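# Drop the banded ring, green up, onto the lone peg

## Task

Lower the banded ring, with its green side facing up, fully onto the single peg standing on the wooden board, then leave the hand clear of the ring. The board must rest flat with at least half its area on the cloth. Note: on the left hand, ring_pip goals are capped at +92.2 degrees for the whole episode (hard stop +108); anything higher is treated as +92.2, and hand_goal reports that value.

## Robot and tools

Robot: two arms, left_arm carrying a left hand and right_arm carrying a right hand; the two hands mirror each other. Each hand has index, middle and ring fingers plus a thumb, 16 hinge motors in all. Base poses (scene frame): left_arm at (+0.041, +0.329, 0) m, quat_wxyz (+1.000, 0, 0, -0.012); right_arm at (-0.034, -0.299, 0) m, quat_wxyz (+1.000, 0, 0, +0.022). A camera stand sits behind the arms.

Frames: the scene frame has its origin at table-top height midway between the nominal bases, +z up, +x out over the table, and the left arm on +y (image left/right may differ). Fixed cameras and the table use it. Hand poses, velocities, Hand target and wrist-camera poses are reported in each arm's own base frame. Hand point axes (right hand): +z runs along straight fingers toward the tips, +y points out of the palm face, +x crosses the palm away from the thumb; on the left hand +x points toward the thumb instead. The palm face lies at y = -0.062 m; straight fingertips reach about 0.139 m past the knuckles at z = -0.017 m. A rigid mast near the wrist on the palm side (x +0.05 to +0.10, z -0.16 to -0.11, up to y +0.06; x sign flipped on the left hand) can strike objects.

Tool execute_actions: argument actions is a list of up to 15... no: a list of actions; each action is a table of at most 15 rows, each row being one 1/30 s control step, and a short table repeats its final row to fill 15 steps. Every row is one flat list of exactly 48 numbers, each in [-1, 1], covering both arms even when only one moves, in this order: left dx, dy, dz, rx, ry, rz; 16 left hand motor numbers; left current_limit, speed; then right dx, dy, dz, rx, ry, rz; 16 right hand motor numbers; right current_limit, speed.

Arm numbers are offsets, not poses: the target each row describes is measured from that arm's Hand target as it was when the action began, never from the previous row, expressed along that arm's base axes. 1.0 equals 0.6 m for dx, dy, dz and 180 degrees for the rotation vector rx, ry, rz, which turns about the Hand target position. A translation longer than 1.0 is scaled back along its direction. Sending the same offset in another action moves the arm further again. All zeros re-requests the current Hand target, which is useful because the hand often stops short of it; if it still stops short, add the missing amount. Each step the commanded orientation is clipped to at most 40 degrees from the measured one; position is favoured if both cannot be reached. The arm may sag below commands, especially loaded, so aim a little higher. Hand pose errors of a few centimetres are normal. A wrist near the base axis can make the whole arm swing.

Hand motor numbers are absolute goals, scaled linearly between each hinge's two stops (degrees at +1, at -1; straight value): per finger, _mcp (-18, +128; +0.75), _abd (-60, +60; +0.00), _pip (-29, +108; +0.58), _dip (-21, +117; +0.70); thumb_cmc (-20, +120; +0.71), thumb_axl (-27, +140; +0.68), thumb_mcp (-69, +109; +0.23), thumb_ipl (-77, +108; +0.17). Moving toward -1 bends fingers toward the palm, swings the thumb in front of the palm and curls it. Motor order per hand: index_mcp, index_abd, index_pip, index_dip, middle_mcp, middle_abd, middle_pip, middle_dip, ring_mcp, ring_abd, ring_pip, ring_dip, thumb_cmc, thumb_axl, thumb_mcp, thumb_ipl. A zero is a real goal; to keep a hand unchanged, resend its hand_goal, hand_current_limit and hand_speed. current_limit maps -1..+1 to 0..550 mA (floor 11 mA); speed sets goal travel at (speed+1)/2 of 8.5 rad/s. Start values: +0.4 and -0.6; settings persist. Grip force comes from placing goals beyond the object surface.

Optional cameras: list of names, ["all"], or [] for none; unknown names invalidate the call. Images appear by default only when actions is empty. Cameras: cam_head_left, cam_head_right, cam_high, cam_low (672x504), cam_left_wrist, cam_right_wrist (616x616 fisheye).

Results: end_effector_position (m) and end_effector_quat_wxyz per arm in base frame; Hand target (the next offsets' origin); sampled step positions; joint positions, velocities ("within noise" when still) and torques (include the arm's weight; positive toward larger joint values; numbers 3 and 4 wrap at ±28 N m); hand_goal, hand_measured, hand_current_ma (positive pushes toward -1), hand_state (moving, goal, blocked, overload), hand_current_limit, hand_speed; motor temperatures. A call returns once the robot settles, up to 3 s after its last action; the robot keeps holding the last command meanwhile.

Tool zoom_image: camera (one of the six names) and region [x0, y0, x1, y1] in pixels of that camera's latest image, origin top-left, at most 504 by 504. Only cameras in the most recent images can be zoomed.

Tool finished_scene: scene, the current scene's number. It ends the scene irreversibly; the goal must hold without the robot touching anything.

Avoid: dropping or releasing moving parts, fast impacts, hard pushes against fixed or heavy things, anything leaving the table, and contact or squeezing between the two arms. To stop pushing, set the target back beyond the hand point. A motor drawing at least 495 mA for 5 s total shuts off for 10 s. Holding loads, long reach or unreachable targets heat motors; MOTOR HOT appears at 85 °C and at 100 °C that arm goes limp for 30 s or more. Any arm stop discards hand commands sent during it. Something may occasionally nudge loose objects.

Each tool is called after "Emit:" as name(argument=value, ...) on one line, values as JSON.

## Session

Emit:
execute_actions(actions=[])

Scene clock: 0.00 s.
left_arm: end_effector_position=(+0.5743, -0.0697, +0.2831) hand_goal=(+0.754, +0.000, +0.576, +0.696, +0.754, +0.000, +0.576, +0.696, +0.754, +0.000, +0.576, +0.696, +0.714, +0.678, +0.226, +0.168) hand_measured=(+0.754, +0.000, +0.576, +0.696, +0.754, +0.000, +0.576, +0.696, +0.754, +0.000, +0.576, +0.696, +0.714, +0.678, +0.226, +0.168) hand_current_ma=(+0, +0, +0, +0, +0, +0, +0, +0, +0, +0, +0, +0, +0, +0, +0, +0) hand_state=(goal, goal, goal, goal, goal, goal, goal, goal, goal, goal, goal, goal, goal, goal, goal, goal) hand_current_limit=0.40 hand_speed=-0.60 end_effector_quat_wxyz=(+0.602, -0.105, +0.657, +0.441) | right_arm: end_effector_position=(+0.3710, -0.0439, +0.3633) hand_goal=(+0.754, +0.000, +0.576, +0.696, +0.754, +0.000, +0.576, +0.696, +0.754, +0.000, +0.576, +0.696, +0.714, +0.678, +0.226, +0.168) hand_measured=(+0.754, +0.000, +0.576, +0.696, +0.754, +0.000, +0.576, +0.696, +0.754, +0.000, +0.576, +0.696, +0.714, +0.678, +0.226, +0.168) hand_current_ma=(+0, +0, +0, +0, +0, +0, +0, +0, +0, +0, +0, +0, +0, +0, +0, +0) hand_state=(goal, goal, goal, goal, goal, goal, goal, goal, goal, goal, goal, goal, goal, goal, goal, goal) hand_current_limit=0.40 hand_speed=-0.60 end_effector_quat_wxyz=(+0.504, +0.755, +0.308, +0.286)
Joint positions: left_arm=[-0.453 1.908 1.209 1.044 -1.224 -0.771] | right_arm=[0.395 0.863 0.663 -0.421 0.971 0.661]
Joint velocities: within noise
Joint torques (N m): no reading
Motor temperatures (°C): left_arm=[23 28 34 24 27 23] | right_arm=[27 27 41 25 22 25]
Heat: left arm: hottest elbow 34 °C; right arm: hottest elbow 41 °C.
Hand target: left_arm +0.5777, -0.0714, +0.2851; +0.606, -0.109, +0.655, +0.439 | right_arm +0.3732, -0.0429, +0.3770; +0.504, +0.753, +0.299, +0.298

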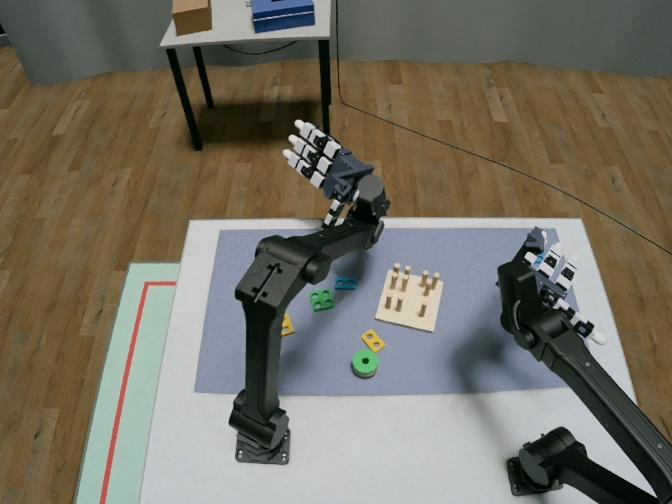

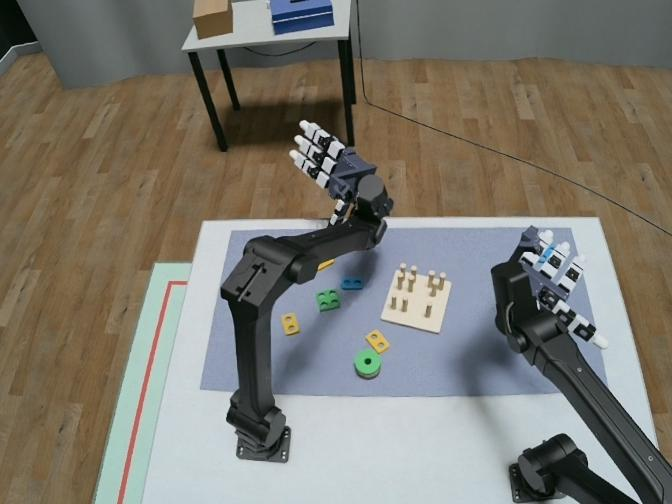

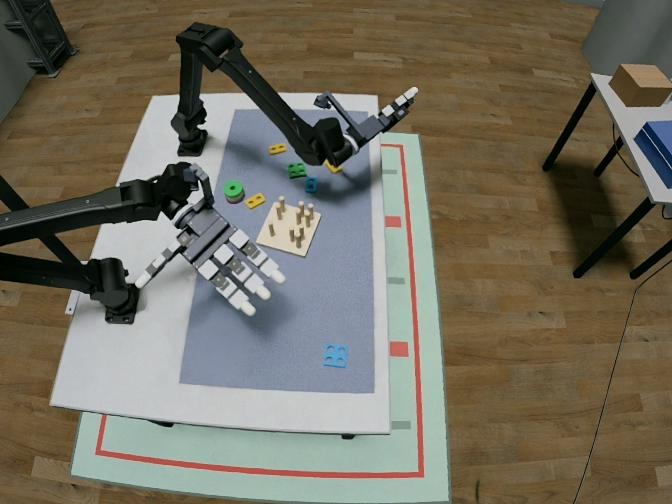

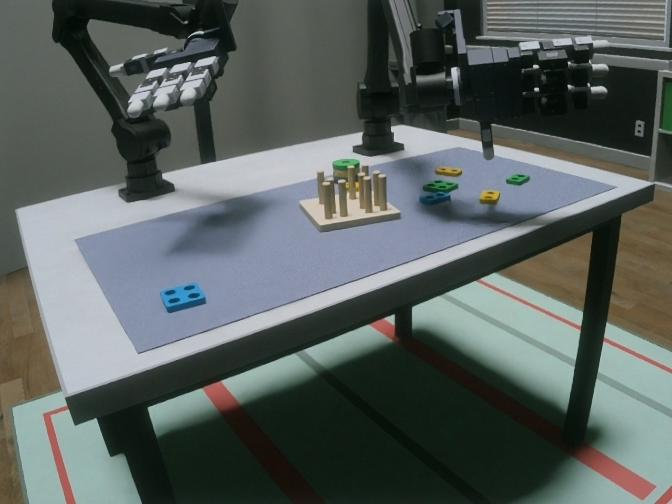

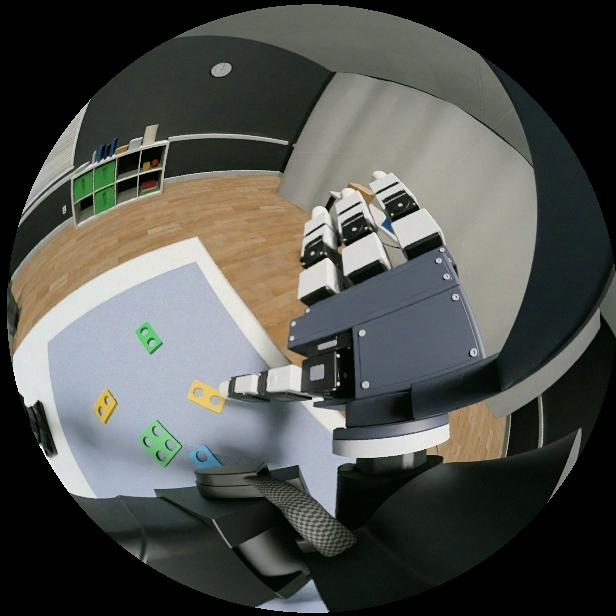

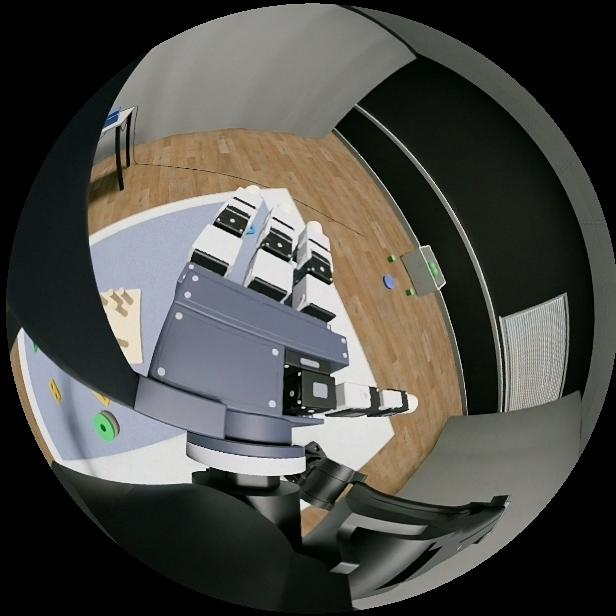

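Emit:
zoom_image(camera="cam_head_left", region=[330, 250, 470, 390])

Emit:
zoom_image(camera="cam_high", region=[200, 160, 340, 265])

Emit:
zoom_image(camera="cam_low", region=[280, 130, 430, 242])

Scaled by 3.600 from the camera's 672x504 image, which has a finer 960x720 frame.

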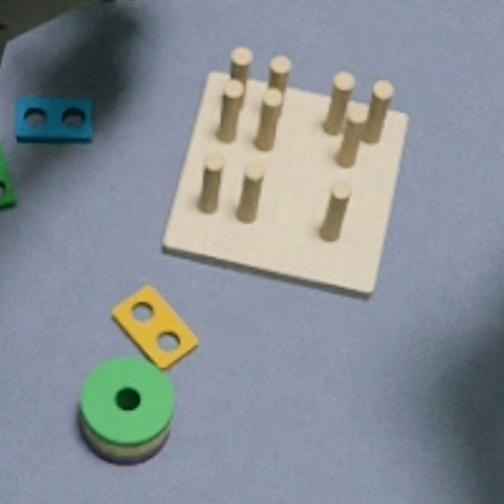

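Scaled by 3.600 from the camera's 672x504 image, which has a finer 960x720 frame.

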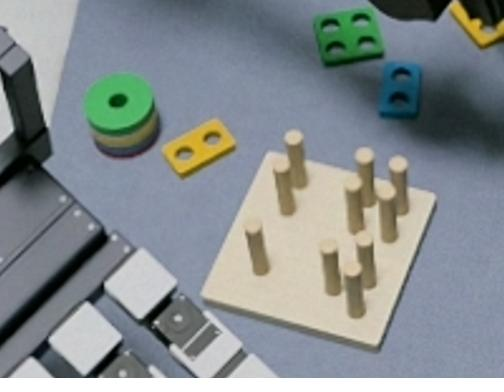

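Scaled by 3.360 from the camera's 672x504 image, which has a finer 960x720 frame.

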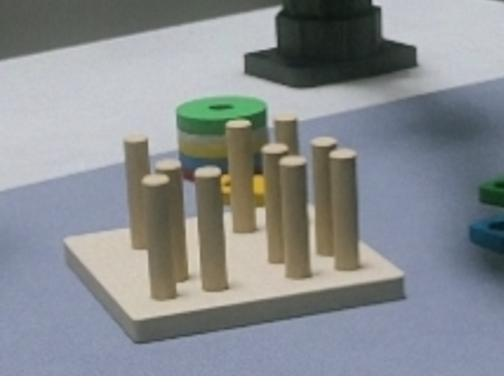

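Emit:
execute_actions(actions=[[[0.0495,-0.0360,0.0545,0.0297,0.0564,-0.1296,0.616,0,0.139,0.261,0.616,0,0.139,0.261,0.959,0,0.577,0.696,-0.657,0.677,0.0,0.168,0.3,-0.7,0,-0.083,0,0,0,-0.046,0.754,0,0.576,0.696,0.754,0,0.576,0.696,0.754,0,0.576,0.696,0.714,0.678,0.226,0.168,0.4,-0.6]],[[0.0090,-0.0623,-0.0253,-0.0166,0.0914,-0.1225,0.616,0,0.139,0.261,0.616,0,0.139,0.261,0.959,0,0.577,0.696,-0.657,0.677,0.0,0.168,0.3,-0.7,0,-0.083,0,0,0,-0.046,0.754,0,0.576,0.696,0.754,0,0.576,0.696,0.754,0,0.576,0.696,0.714,0.678,0.226,0.168,0.4,-0.6]]], cameras=["cam_head_left"])

Scene clock: 195.83 s.
left_arm: end_effector_position=(+0.6060, -0.1334, +0.2909) hand_goal=(+0.616, +0.000, +0.140, +0.262, +0.616, +0.000, +0.140, +0.262, +0.960, +0.000, +0.578, +0.696, -0.656, +0.678, +0.000, +0.168) hand_measured=(+0.622, +0.002, +0.144, +0.264, +0.622, +0.002, +0.142, +0.264, +0.966, +0.002, +0.578, +0.696, -0.638, +0.678, +0.000, +0.168) hand_current_ma=(+1, +0, +0, +0, +1, +0, +0, +0, +1, +0, +0, +0, +5, +0, +0, +0) hand_state=(goal, goal, goal, goal, goal, goal, goal, goal, goal, goal, goal, goal, goal, goal, goal, goal) hand_current_limit=0.30 hand_speed=-0.70 end_effector_quat_wxyz=(+0.571, +0.265, +0.754, +0.188) | right_arm: end_effector_position=(+0.3626, -0.1377, +0.3497) hand_goal=(+0.754, +0.000, +0.576, +0.696, +0.754, +0.000, +0.576, +0.696, +0.754, +0.000, +0.576, +0.696, +0.714, +0.678, +0.226, +0.168) hand_measured=(+0.760, +0.000, +0.576, +0.696, +0.760, +0.000, +0.576, +0.696, +0.762, +0.000, +0.576, +0.696, +0.720, +0.678, +0.226, +0.168) hand_current_ma=(+17, +0, +1, +0, +18, +0, +1, +0, +23, +0, +1, +0, +16, -1, +0, -1) hand_state=(goal, goal, goal, goal, goal, goal, goal, goal, goal, goal, goal, goal, goal, goal, goal, goal) hand_current_limit=0.40 hand_speed=-0.60 end_effector_quat_wxyz=(+0.539, +0.791, +0.212, +0.199)
Joint positions: left_arm=[-0.457 1.523 1.023 0.193 -0.418 -1.043] | right_arm=[0.131 0.936 0.673 -0.397 0.983 0.664]
Joint torques (N m): left_arm=[0.56 -10.05 9.98 1.7 -0.07 0] | right_arm=[-1.73 -2.43 13.87 2.32 0.49 -0.06]
Motor temperatures (°C): left_arm=[23 34 40 24 27 23] | right_arm=[27 27 49 25 23 25]
Heat: left arm: hottest elbow 40 °C; right arm: hottest elbow 49 °C.
Hand target: left_arm +0.6128, -0.1305, +0.3025; +0.578, +0.255, +0.753, +0.185 | right_arm +0.3732, -0.1425, +0.3770; +0.542, +0.789, +0.187, +0.223
Off the commanded pose: left_arm 0.014 m, 1 deg | right_arm 0.030 m, 4 deg.
Step readings (end_effector_position of left_arm | right_arm):
0: (+0.5743, -0.0697, +0.2831) | (+0.3710, -0.0439, +0.3633)
1: (+0.5756, -0.0703, +0.2836) | (+0.3710, -0.0439, +0.3633)
2: (+0.5831, -0.0736, +0.2861) | (+0.3704, -0.0459, +0.3636)
4: (+0.6008, -0.0838, +0.2918) | (+0.3690, -0.0541, +0.3638)
8: (+0.6078, -0.0926, +0.3009) | (+0.3646, -0.0809, +0.3625)
15: (+0.6054, -0.0937, +0.3288) | (+0.3659, -0.0893, +0.3581)
16: (+0.6061, -0.0945, +0.3299) | (+0.3660, -0.0894, +0.3579)
17: (+0.6112, -0.1003, +0.3283) | (+0.3658, -0.0919, +0.3573)
19: (+0.6177, -0.1126, +0.3172) | (+0.3645, -0.1018, +0.3556)
23: (+0.6126, -0.1271, +0.2975) | (+0.3604, -0.1303, +0.3484)
30: (+0.6068, -0.1330, +0.2977) | (+0.3616, -0.1379, +0.3459)
Images, in order (width x height): cam_head_left 672x504.

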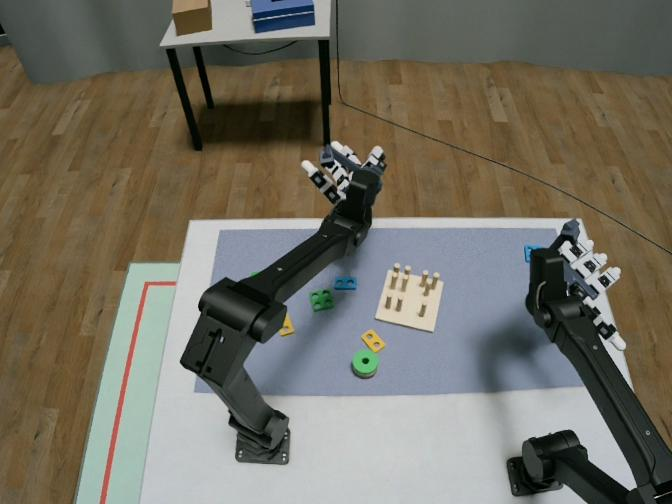

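Emit:
execute_actions(actions=[[[-0.0753,-0.0638,-0.0823,-0.0516,0.1231,-0.0961,0.616,0,0.139,0.261,0.616,0,0.139,0.261,0.959,0,0.577,0.696,-0.657,0.677,0.0,0.168,0.3,-0.7,0,-0.083,0,0,0,-0.046,0.754,0,0.576,0.696,0.754,0,0.576,0.696,0.754,0,0.576,0.696,0.714,0.678,0.226,0.168,0.4,-0.6]],[[-0.1660,-0.0508,-0.0470,-0.0714,0.1489,-0.0611,0.616,0,0.139,0.261,0.616,0,0.139,0.261,0.959,0,0.577,0.696,-0.657,0.677,0.0,0.168,0.3,-0.7,0,0,0,0,0,0,0.754,0,0.576,0.696,0.754,0,0.576,0.696,0.754,0,0.576,0.696,0.714,0.678,0.226,0.168,0.4,-0.6]]], cameras=["cam_head_left"])

Scene clock: 201.00 s.
left_arm: end_effector_position=(+0.4520, -0.1992, +0.2061) hand_goal=(+0.616, +0.000, +0.140, +0.262, +0.616, +0.000, +0.140, +0.262, +0.960, +0.000, +0.578, +0.696, -0.656, +0.678, +0.000, +0.168) hand_measured=(+0.618, +0.002, +0.142, +0.264, +0.618, +0.002, +0.142, +0.264, +0.958, +0.002, +0.578, +0.696, -0.642, +0.678, -0.002, +0.168) hand_current_ma=(+0, +0, +0, +0, +0, +0, +0, +0, +0, +0, +0, +0, +3, +0, +0, +0) hand_state=(goal, goal, goal, goal, goal, goal, goal, goal, goal, goal, goal, goal, goal, goal, goal, goal) hand_current_limit=0.30 hand_speed=-0.70 end_effector_quat_wxyz=(+0.282, +0.366, +0.857, -0.229) | right_arm: end_effector_position=(+0.3631, -0.1861, +0.3505) hand_goal=(+0.754, +0.000, +0.576, +0.696, +0.754, +0.000, +0.576, +0.696, +0.754, +0.000, +0.576, +0.696, +0.714, +0.678, +0.226, +0.168) hand_measured=(+0.760, +0.000, +0.576, +0.696, +0.762, +0.000, +0.576, +0.696, +0.762, +0.000, +0.576, +0.696, +0.720, +0.678, +0.226, +0.168) hand_current_ma=(+18, +0, +1, +0, +19, +0, +1, +0, +24, +0, +1, +0, +17, -1, +0, -1) hand_state=(goal, goal, goal, goal, goal, goal, goal, goal, goal, goal, goal, goal, goal, goal, goal, goal) hand_current_limit=0.40 hand_speed=-0.60 end_effector_quat_wxyz=(+0.552, +0.803, +0.156, +0.158)
Joint positions: left_arm=[-0.432 1.246 1.016 -0.71 0.425 -1.336] | right_arm=[-0.005 1.013 0.72 -0.375 0.99 0.669]
Joint torques (N m): left_arm=[0.91 -5.48 12.1 1.16 0.38 -0.01] | right_arm=[-1.67 -3.02 13.86 2.3 0.5 -0.01]
Heat: left arm: hottest elbow 40 °C; right arm: hottest elbow 49 °C.
Hand target: left_arm +0.4680, -0.1992, +0.2251; +0.294, +0.357, +0.856, -0.231 | right_arm +0.3732, -0.1923, +0.3768; +0.556, +0.800, +0.130, +0.183
Off the commanded pose: left_arm 0.025 m, 2 deg | right_arm 0.029 m, 4 deg.
Step readings (end_effector_position of left_arm | right_arm):
0: (+0.6060, -0.1334, +0.2908) | (+0.3626, -0.1377, +0.3497)
1: (+0.6063, -0.1347, +0.2898) | (+0.3626, -0.1380, +0.3496)
2: (+0.6072, -0.1417, +0.2851) | (+0.3624, -0.1404, +0.3495)
4: (+0.6014, -0.1547, +0.2704) | (+0.3620, -0.1500, +0.3500)
8: (+0.5759, -0.1686, +0.2564) | (+0.3601, -0.1779, +0.3489)
15: (+0.5577, -0.1748, +0.2468) | (+0.3620, -0.1861, +0.3483)
16: (+0.5562, -0.1759, +0.2436) | (+0.3621, -0.1861, +0.3489)
17: (+0.5510, -0.1823, +0.2365) | (+0.3623, -0.1861, +0.3495)
19: (+0.5290, -0.1920, +0.2217) | (+0.3626, -0.1861, +0.3503)
23: (+0.4822, -0.2033, +0.2155) | (+0.3628, -0.1861, +0.3509)
30: (+0.4525, -0.2031, +0.2097) | (+0.3630, -0.1861, +0.3506)
Images, in order (width x height): cam_head_left 672x504.

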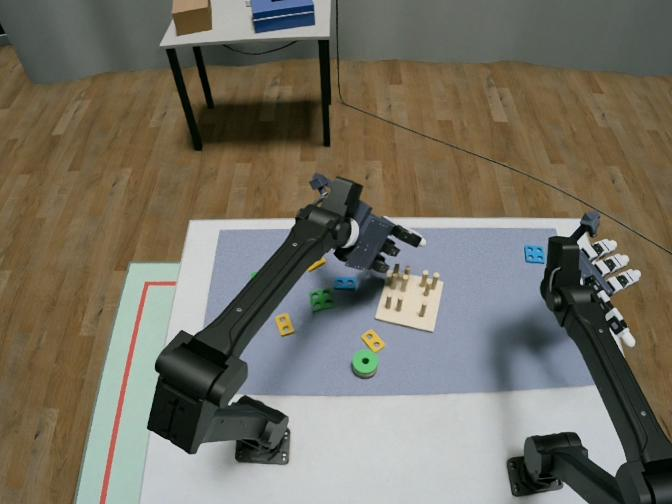

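Emit:
execute_actions(actions=[[[-0.2205,-0.0358,-0.0390,-0.0789,0.1665,-0.0264,0.616,0,0.139,0.261,0.616,0,0.139,0.261,0.959,0,0.577,0.696,-0.657,0.677,0.0,0.168,0.3,-0.7,0,0,0,0,0,0,0.754,0,0.576,0.696,0.754,0,0.576,0.696,0.754,0,0.576,0.696,0.714,0.678,0.226,0.168,0.4,-0.6]],[[-0.2100,-0.0218,0.0340,-0.0787,0.1766,0.0040,0.616,0,0.139,0.261,0.616,0,0.139,0.261,0.959,0,0.577,0.696,-0.657,0.677,0.0,0.168,0.3,-0.7,0,0,0,0,0,0,0.754,0,0.576,0.696,0.754,0,0.576,0.696,0.754,0,0.576,0.696,0.714,0.678,0.226,0.168,0.4,-0.6]]], cameras=["cam_head_left","cam_low","cam_high"])

Scene clock: 208.77 s.
left_arm: end_effector_position=(+0.2122, -0.2396, +0.2232) hand_goal=(+0.616, +0.000, +0.140, +0.262, +0.616, +0.000, +0.140, +0.262, +0.960, +0.000, +0.578, +0.696, -0.656, +0.678, +0.000, +0.168) hand_measured=(+0.606, +0.002, +0.140, +0.264, +0.608, +0.002, +0.140, +0.264, +0.950, +0.002, +0.576, +0.696, -0.652, +0.678, -0.002, +0.168) hand_current_ma=(-2, +0, +0, +0, -1, +0, +0, +0, -2, +0, +0, +0, +0, +0, +0, +0) hand_state=(goal, goal, goal, goal, goal, goal, goal, goal, goal, goal, goal, goal, goal, goal, goal, goal) hand_current_limit=0.30 hand_speed=-0.70 end_effector_quat_wxyz=(-0.104, +0.145, +0.788, -0.589) | right_arm: end_effector_position=(+0.3631, -0.1861, +0.3505) hand_goal=(+0.754, +0.000, +0.576, +0.696, +0.754, +0.000, +0.576, +0.696, +0.754, +0.000, +0.576, +0.696, +0.714, +0.678, +0.226, +0.168) hand_measured=(+0.760, +0.000, +0.576, +0.696, +0.762, +0.000, +0.576, +0.696, +0.762, +0.000, +0.576, +0.696, +0.720, +0.678, +0.226, +0.168) hand_current_ma=(+18, +0, +1, +0, +19, +0, +1, +0, +24, +0, +1, +0, +17, -1, +0, -1) hand_state=(goal, goal, goal, goal, goal, goal, goal, goal, goal, goal, goal, goal, goal, goal, goal, goal) hand_current_limit=0.40 hand_speed=-0.60 end_effector_quat_wxyz=(+0.552, +0.803, +0.156, +0.158)
Joint positions: left_arm=[-0.382 1.136 0.939 -1.29 1.282 -1.651] | right_arm=[-0.005 1.013 0.72 -0.375 0.99 0.669]
Joint torques (N m): left_arm=[1.2 -4.66 6.54 0.01 1.17 -0.06] | right_arm=[-1.67 -3.08 13.85 2.28 0.51 -0.01]
Heat: left arm: hottest elbow 41 °C; right arm: hottest elbow 49 °C.
Hand target: left_arm +0.2098, -0.2338, +0.2222; -0.106, +0.134, +0.789, -0.590 | right_arm +0.3732, -0.1923, +0.3768; +0.556, +0.800, +0.130, +0.183
Off the commanded pose: left_arm 0.006 m, 1 deg | right_arm 0.029 m, 4 deg.
Step readings (end_effector_position of left_arm | right_arm):
0: (+0.4520, -0.1992, +0.2061) | (+0.3631, -0.1861, +0.3505)
1: (+0.4505, -0.2004, +0.2054) | (+0.3631, -0.1861, +0.3505)
2: (+0.4424, -0.2062, +0.2024) | (+0.3631, -0.1861, +0.3505)
4: (+0.4114, -0.2184, +0.1959) | (+0.3631, -0.1861, +0.3505)
8: (+0.3601, -0.2293, +0.1990) | (+0.3631, -0.1861, +0.3505)
15: (+0.3346, -0.2279, +0.2022) | (+0.3631, -0.1861, +0.3505)
16: (+0.3326, -0.2283, +0.2025) | (+0.3631, -0.1861, +0.3505)
17: (+0.3225, -0.2337, +0.2049) | (+0.3631, -0.1861, +0.3505)
19: (+0.2924, -0.2428, +0.2142) | (+0.3631, -0.1861, +0.3505)
23: (+0.2453, -0.2487, +0.2292) | (+0.3631, -0.1861, +0.3505)
30: (+0.2147, -0.2417, +0.2239) | (+0.3631, -0.1861, +0.3505)
Images, in order (width x height): cam_head_left 672x504, cam_high 672x504, cam_low 672x504.

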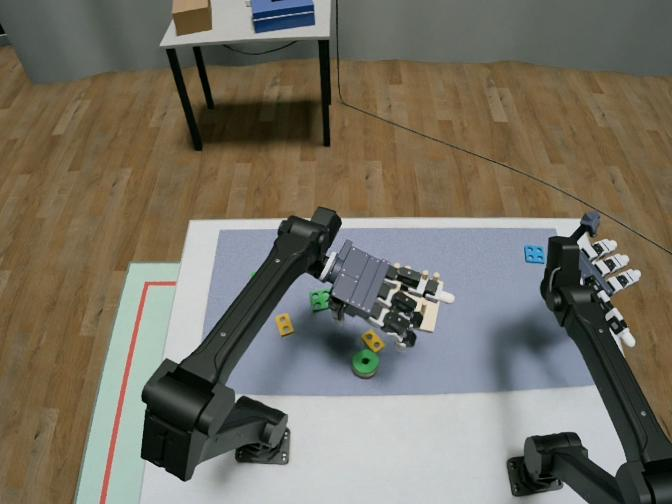

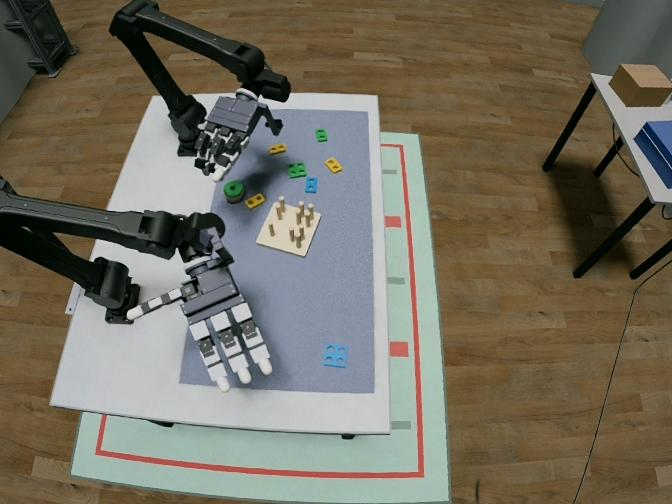

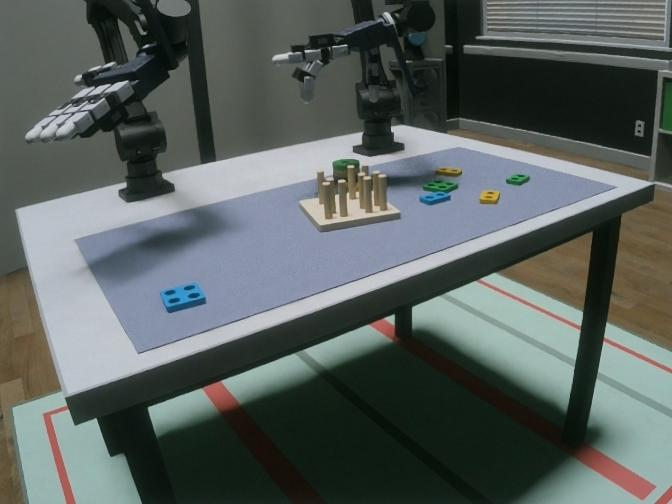

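Emit:
execute_actions(actions=[[[-0.004,0.006,-0.10,0,0,0,0.616,0,0.139,0.261,0.616,0,0.139,0.261,0.959,0,0.577,0.696,-0.657,0.677,0.0,0.168,0.3,-0.7,0,0,0,0,0,0,0.754,0,0.576,0.696,0.754,0,0.576,0.696,0.754,0,0.576,0.696,0.714,0.678,0.226,0.168,0.4,-0.6]]], cameras=["cam_head_left","cam_low","cam_high"])

Emit:
zoom_image(camera="cam_head_left", region=[310, 270, 430, 390])

Emit:
zoom_image(camera="cam_low", region=[280, 90, 430, 240])

Emit:
zoom_image(camera="cam_high", region=[180, 80, 300, 220])

Scene clock: 216.67 s.
left_arm: end_effector_position=(+0.2034, -0.2333, +0.1680) hand_goal=(+0.616, +0.000, +0.140, +0.262, +0.616, +0.000, +0.140, +0.262, +0.960, +0.000, +0.578, +0.696, -0.656, +0.678, +0.000, +0.168) hand_measured=(+0.606, +0.002, +0.140, +0.264, +0.608, +0.002, +0.140, +0.264, +0.950, +0.002, +0.576, +0.696, -0.654, +0.678, -0.002, +0.168) hand_current_ma=(-2, +0, +0, +0, -1, +0, +0, +0, -2, +0, +0, +0, +0, +0, +0, +0) hand_state=(goal, goal, goal, goal, goal, goal, goal, goal, goal, goal, goal, goal, goal, goal, goal, goal) hand_current_limit=0.30 hand_speed=-0.70 end_effector_quat_wxyz=(-0.110, +0.140, +0.788, -0.589) | right_arm: end_effector_position=(+0.3631, -0.1861, +0.3505) hand_goal=(+0.754, +0.000, +0.576, +0.696, +0.754, +0.000, +0.576, +0.696, +0.754, +0.000, +0.576, +0.696, +0.714, +0.678, +0.226, +0.168) hand_measured=(+0.760, +0.000, +0.576, +0.696, +0.762, +0.000, +0.576, +0.696, +0.762, +0.000, +0.576, +0.696, +0.720, +0.678, +0.226, +0.168) hand_current_ma=(+18, +0, +1, +0, +19, +0, +1, +0, +24, +0, +1, +0, +17, -1, +0, -1) hand_state=(goal, goal, goal, goal, goal, goal, goal, goal, goal, goal, goal, goal, goal, goal, goal, goal) hand_current_limit=0.40 hand_speed=-0.60 end_effector_quat_wxyz=(+0.552, +0.803, +0.156, +0.158)
Joint positions: left_arm=[-0.372 1.166 0.809 -1.174 1.286 -1.621] | right_arm=[-0.005 1.013 0.72 -0.375 0.99 0.669]
Joint torques (N m): left_arm=[1.08 -3.31 6.27 0.73 1.05 0.03] | right_arm=[-1.67 -3.08 13.86 2.3 0.5 -0.01]
Heat: left arm: hottest elbow 40 °C; right arm: hottest elbow 48 °C.
Hand target: left_arm +0.2074, -0.2302, +0.1623; -0.106, +0.135, +0.789, -0.590 | right_arm +0.3732, -0.1923, +0.3768; +0.556, +0.800, +0.130, +0.183
Off the commanded pose: left_arm 0.008 m, 1 deg | right_arm 0.029 m, 4 deg.
Step readings (end_effector_position of left_arm | right_arm):
0: (+0.2121, -0.2396, +0.2232) | (+0.3631, -0.1861, +0.3505)
1: (+0.2117, -0.2395, +0.2226) | (+0.3631, -0.1861, +0.3505)
2: (+0.2108, -0.2394, +0.2206) | (+0.3631, -0.1861, +0.3505)
4: (+0.2075, -0.2376, +0.2084) | (+0.3631, -0.1861, +0.3505)
8: (+0.1970, -0.2314, +0.1787) | (+0.3631, -0.1861, +0.3505)
15: (+0.2017, -0.2327, +0.1681) | (+0.3631, -0.1861, +0.3505)
Images, in order (width x height): cam_head_left 672x504, cam_high 672x504, cam_low 672x504.

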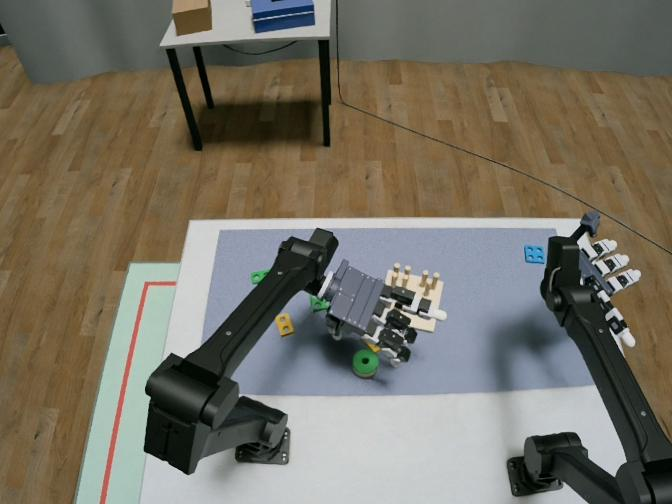

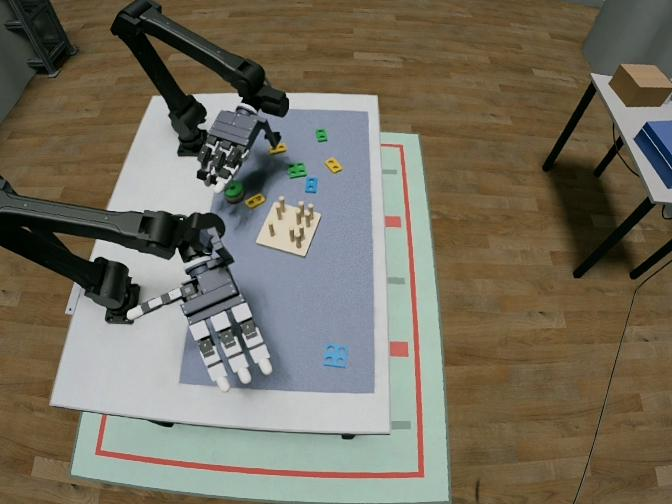

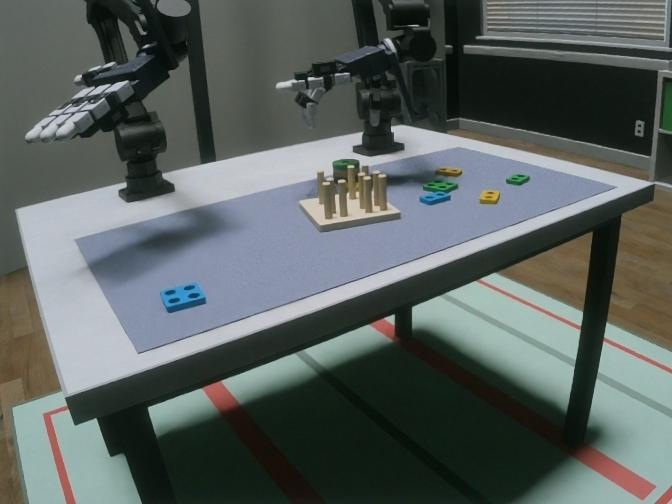

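Scaled by 4.200 from the camera's 672x504 image, which has a finer 960x720 frame.

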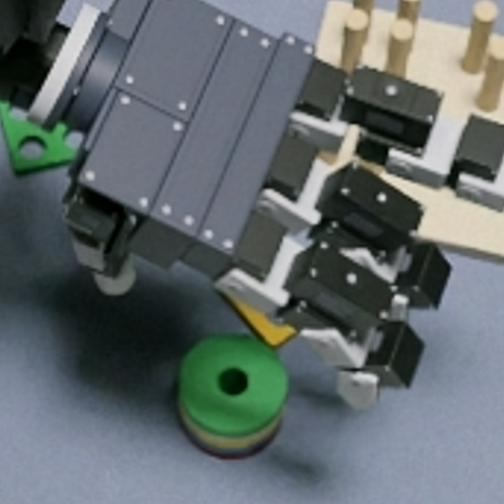

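Scaled by 3.360 from the camera's 672x504 image, which has a finer 960x720 frame.

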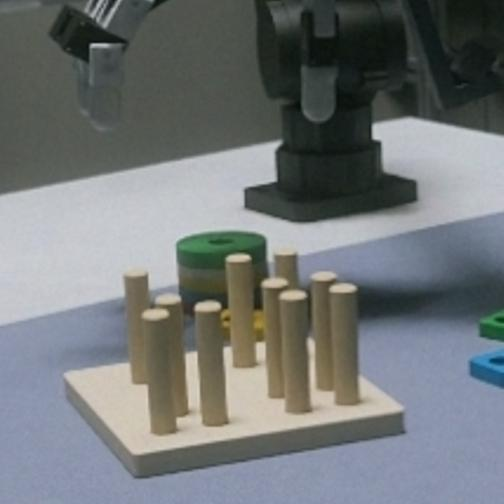

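Scaled by 3.600 from the camera's 672x504 image, which has a finer 960x720 frame.

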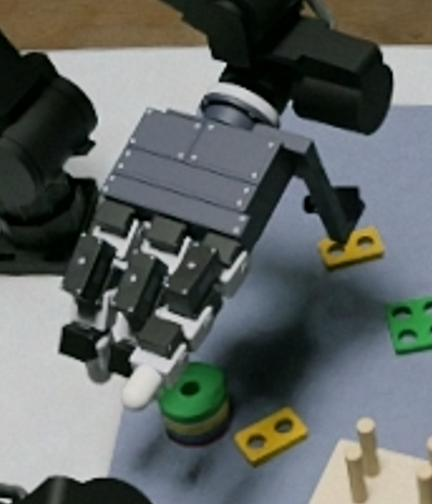

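Emit:
execute_actions(actions=[[[-0.010,0,-0.088,0,0,0,0.616,0,0.139,0.261,0.616,0,0.139,0.261,0.959,0,0.577,0.696,-0.657,0.677,0.0,0.168,0.3,-0.7,0,0,0,0,0,0,0.754,0,0.576,0.696,0.754,0,0.576,0.696,0.754,0,0.576,0.696,0.714,0.678,0.226,0.168,0.4,-0.6]]], cameras=["cam_head_left","cam_low","cam_high"])

Emit:
zoom_image(camera="cam_head_left", region=[310, 280, 430, 400])

Emit:
zoom_image(camera="cam_low", region=[290, 90, 440, 240])

Emit:
zoom_image(camera="cam_high", region=[180, 100, 300, 220])

Scene clock: 228.03 s.
left_arm: end_effector_position=(+0.2013, -0.2328, +0.1143) hand_goal=(+0.616, +0.000, +0.140, +0.262, +0.616, +0.000, +0.140, +0.262, +0.960, +0.000, +0.578, +0.696, -0.656, +0.678, +0.000, +0.168) hand_measured=(+0.606, +0.002, +0.140, +0.264, +0.608, +0.002, +0.140, +0.264, +0.950, +0.002, +0.576, +0.696, -0.654, +0.678, -0.002, +0.168) hand_current_ma=(-2, +0, +0, +0, -1, +0, +0, +0, -2, +0, +0, +0, +0, +0, +0, +0) hand_state=(goal, goal, goal, goal, goal, goal, goal, goal, goal, goal, goal, goal, goal, goal, goal, goal) hand_current_limit=0.30 hand_speed=-0.70 end_effector_quat_wxyz=(-0.104, +0.144, +0.787, -0.591) | right_arm: end_effector_position=(+0.3631, -0.1861, +0.3505) hand_goal=(+0.754, +0.000, +0.576, +0.696, +0.754, +0.000, +0.576, +0.696, +0.754, +0.000, +0.576, +0.696, +0.714, +0.678, +0.226, +0.168) hand_measured=(+0.760, +0.000, +0.576, +0.696, +0.762, +0.000, +0.576, +0.696, +0.762, +0.000, +0.576, +0.696, +0.720, +0.678, +0.226, +0.168) hand_current_ma=(+18, +0, +1, +0, +19, +0, +1, +0, +24, +0, +1, +0, +17, -1, +0, -1) hand_state=(goal, goal, goal, goal, goal, goal, goal, goal, goal, goal, goal, goal, goal, goal, goal, goal) hand_current_limit=0.40 hand_speed=-0.60 end_effector_quat_wxyz=(+0.552, +0.803, +0.156, +0.158)
Joint positions: left_arm=[-0.372 1.224 0.699 -0.988 1.287 -1.625] | right_arm=[-0.005 1.013 0.72 -0.375 0.99 0.669]
Joint torques (N m): left_arm=[0.44 -3.49 5.75 0.8 1 -0.1] | right_arm=[-1.73 -3.02 13.86 2.3 0.5 -0.01]
Heat: left arm: hottest elbow 39 °C; right arm: hottest elbow 48 °C.
Hand target: left_arm +0.2013, -0.2302, +0.1093; -0.106, +0.134, +0.789, -0.590 | right_arm +0.3732, -0.1923, +0.3768; +0.556, +0.800, +0.130, +0.183
Off the commanded pose: left_arm 0.005 m, 1 deg | right_arm 0.029 m, 4 deg.
Step readings (end_effector_position of left_arm | right_arm):
0: (+0.2034, -0.2333, +0.1680) | (+0.3631, -0.1861, +0.3505)
1: (+0.2033, -0.2333, +0.1673) | (+0.3631, -0.1861, +0.3505)
2: (+0.2037, -0.2336, +0.1652) | (+0.3631, -0.1861, +0.3505)
4: (+0.2027, -0.2333, +0.1544) | (+0.3631, -0.1861, +0.3505)
8: (+0.1939, -0.2298, +0.1263) | (+0.3631, -0.1861, +0.3505)
15: (+0.1993, -0.2319, +0.1143) | (+0.3631, -0.1861, +0.3505)
Images, in order (width x height): cam_head_left 672x504, cam_high 672x504, cam_low 672x504.

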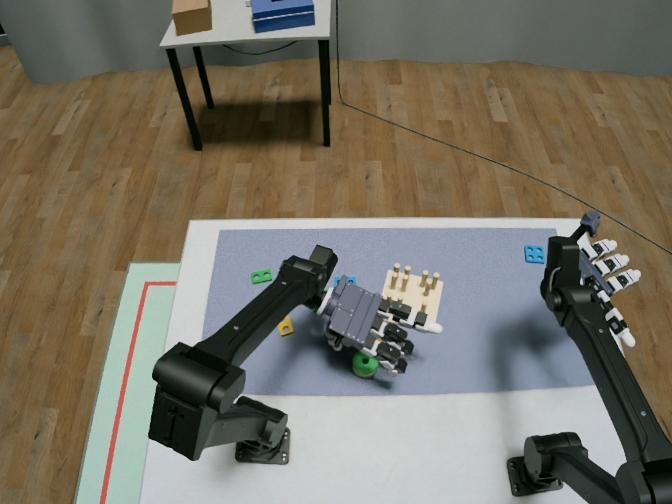

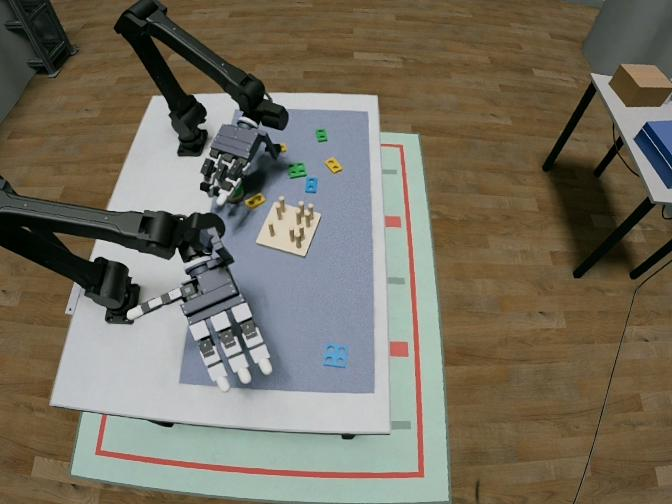

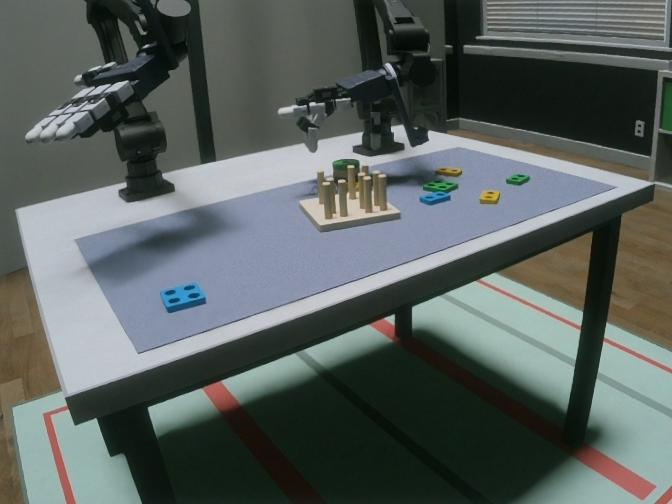

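Scaled by 4.200 from the camera's 672x504 image, which has a finer 960x720 frame.

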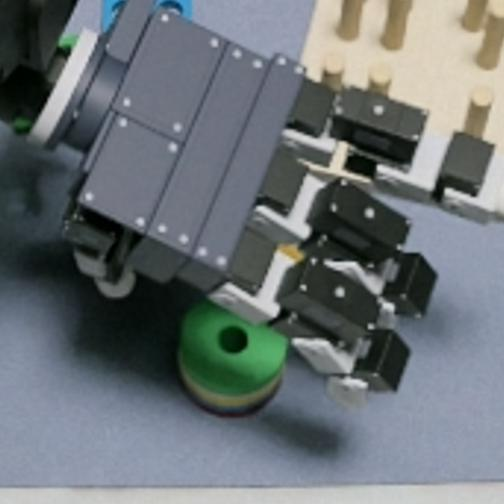

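Scaled by 3.360 from the camera's 672x504 image, which has a finer 960x720 frame.

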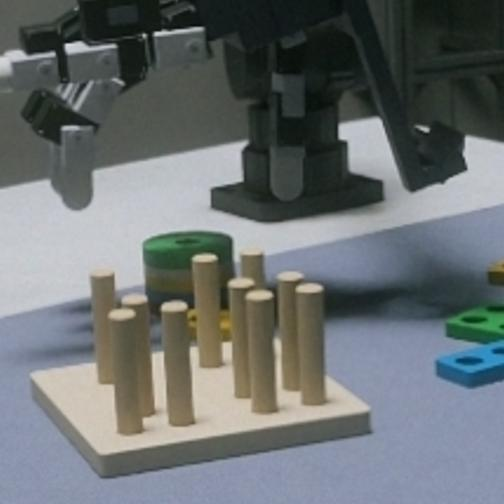

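Scaled by 4.200 from the camera's 672x504 image, which has a finer 960x720 frame.

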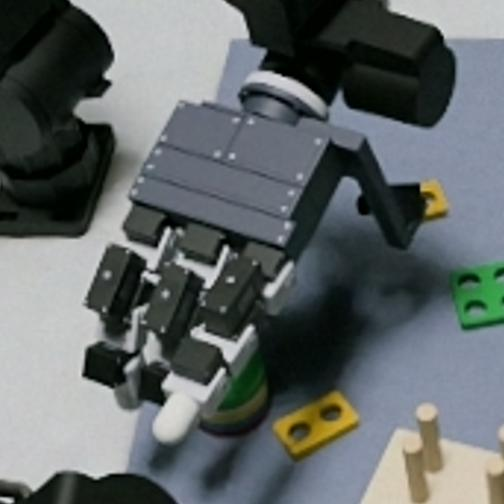

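Emit:
execute_actions(actions=[[[-0.006,0.001,-0.078,0,0,0,0.616,0,0.139,0.261,0.616,0,0.139,0.261,0.959,0,0.577,0.696,-0.657,0.677,0.0,0.168,0.3,-0.7,0,0,0,0,0,0,0.754,0,0.576,0.696,0.754,0,0.576,0.696,0.754,0,0.576,0.696,0.714,0.678,0.226,0.168,0.4,-0.6]]], cameras=["cam_head_left","cam_low","cam_high"])

Emit:
zoom_image(camera="cam_head_left", region=[310, 280, 430, 400])

Emit:
zoom_image(camera="cam_low", region=[280, 110, 400, 230])

Emit:
zoom_image(camera="cam_high", region=[180, 120, 280, 220])

Scene clock: 244.53 s.
left_arm: end_effector_position=(+0.1987, -0.2318, +0.0675) hand_goal=(+0.616, +0.000, +0.140, +0.262, +0.616, +0.000, +0.140, +0.262, +0.960, +0.000, +0.578, +0.696, -0.656, +0.678, +0.000, +0.168) hand_measured=(+0.606, +0.002, +0.140, +0.264, +0.608, +0.002, +0.140, +0.264, +0.950, +0.002, +0.576, +0.696, -0.654, +0.678, -0.002, +0.168) hand_current_ma=(-2, +0, +0, +0, -1, +0, +0, +0, -2, +0, +0, +0, +0, +0, +0, +0) hand_state=(goal, goal, goal, goal, goal, goal, goal, goal, goal, goal, goal, goal, goal, goal, goal, goal) hand_current_limit=0.30 hand_speed=-0.70 end_effector_quat_wxyz=(-0.103, +0.143, +0.787, -0.592) | right_arm: end_effector_position=(+0.3631, -0.1861, +0.3505) hand_goal=(+0.754, +0.000, +0.576, +0.696, +0.754, +0.000, +0.576, +0.696, +0.754, +0.000, +0.576, +0.696, +0.714, +0.678, +0.226, +0.168) hand_measured=(+0.760, +0.000, +0.576, +0.696, +0.762, +0.000, +0.576, +0.696, +0.762, +0.000, +0.576, +0.696, +0.720, +0.678, +0.226, +0.168) hand_current_ma=(+18, +0, +1, +0, +19, +0, +1, +0, +24, +0, +1, +0, +17, -1, +0, -1) hand_state=(goal, goal, goal, goal, goal, goal, goal, goal, goal, goal, goal, goal, goal, goal, goal, goal) hand_current_limit=0.40 hand_speed=-0.60 end_effector_quat_wxyz=(+0.552, +0.803, +0.156, +0.158)
Joint positions: left_arm=[-0.372 1.306 0.619 -0.815 1.287 -1.634] | right_arm=[-0.005 1.013 0.72 -0.375 0.99 0.669]
Joint torques (N m): left_arm=[0.26 -3.78 5.16 0.81 0.99 -0.11] | right_arm=[-1.67 -3.08 13.85 2.3 0.5 -0.01]
Heat: left arm: hottest elbow 39 °C; right arm: hottest elbow 48 °C.
Hand target: left_arm +0.1977, -0.2296, +0.0626; -0.106, +0.134, +0.789, -0.590 | right_arm +0.3732, -0.1923, +0.3768; +0.556, +0.800, +0.130, +0.183
Off the commanded pose: left_arm 0.006 m, 1 deg | right_arm 0.029 m, 4 deg.
Step readings (end_effector_position of left_arm | right_arm):
0: (+0.2013, -0.2328, +0.1143) | (+0.3631, -0.1861, +0.3505)
1: (+0.2013, -0.2328, +0.1140) | (+0.3631, -0.1861, +0.3505)
2: (+0.2017, -0.2329, +0.1123) | (+0.3631, -0.1861, +0.3505)
4: (+0.2011, -0.2327, +0.1032) | (+0.3631, -0.1861, +0.3505)
8: (+0.1929, -0.2295, +0.0788) | (+0.3631, -0.1861, +0.3505)
15: (+0.1967, -0.2310, +0.0675) | (+0.3631, -0.1861, +0.3505)
Images, in order (width x height): cam_head_left 672x504, cam_high 672x504, cam_low 672x504.

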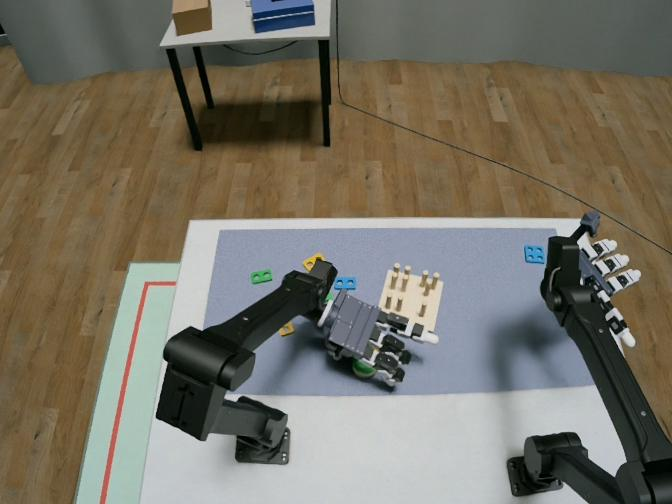

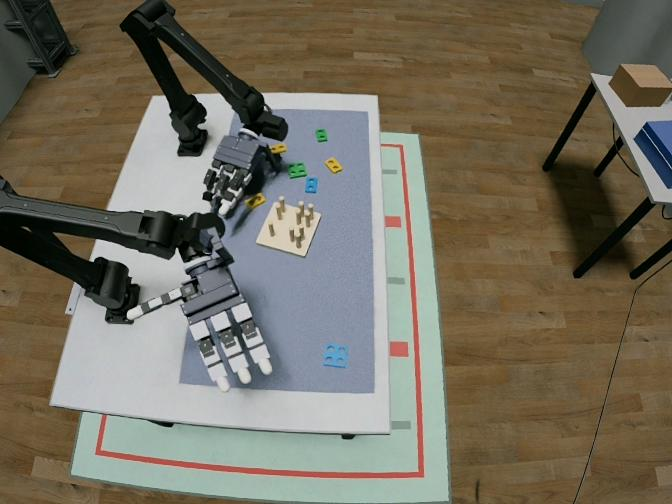

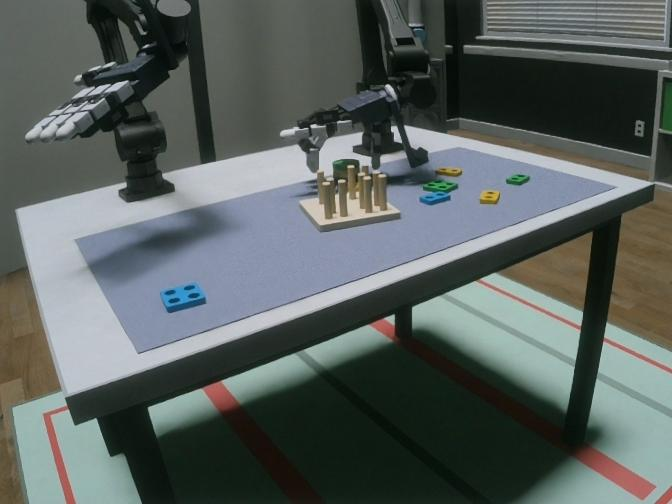

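Scaled by 4.200 from the camera's 672x504 image, which has a finer 960x720 frame.

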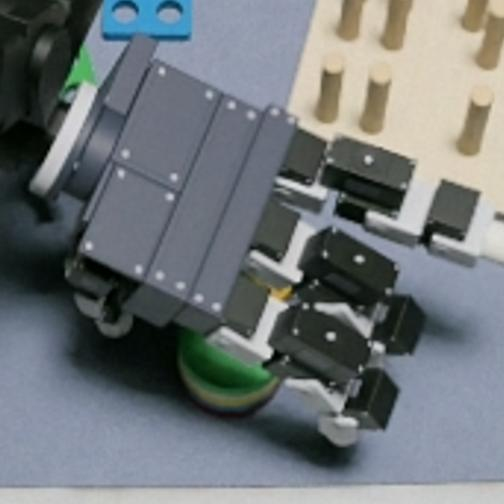

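Scaled by 4.200 from the camera's 672x504 image, which has a finer 960x720 frame.

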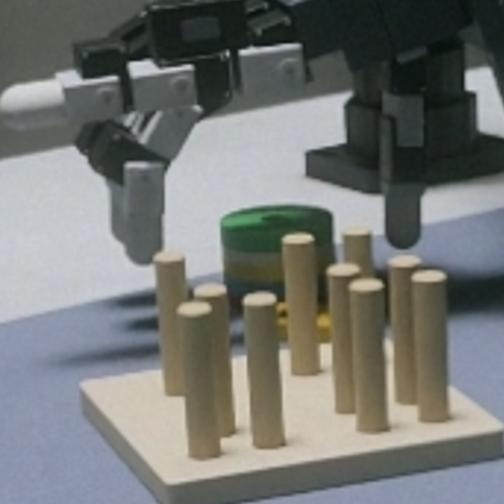

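Scaled by 5.040 from the camera's 672x504 image, which has a finer 960x720 frame.

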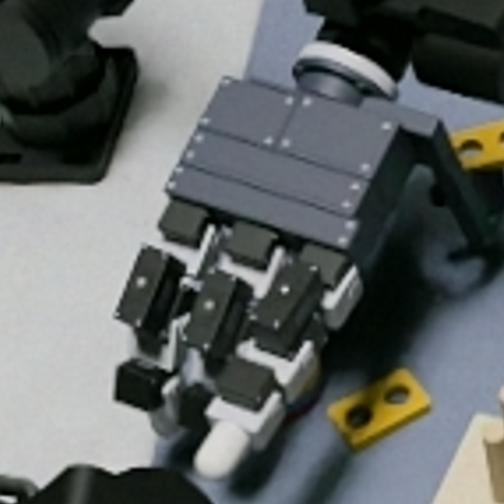

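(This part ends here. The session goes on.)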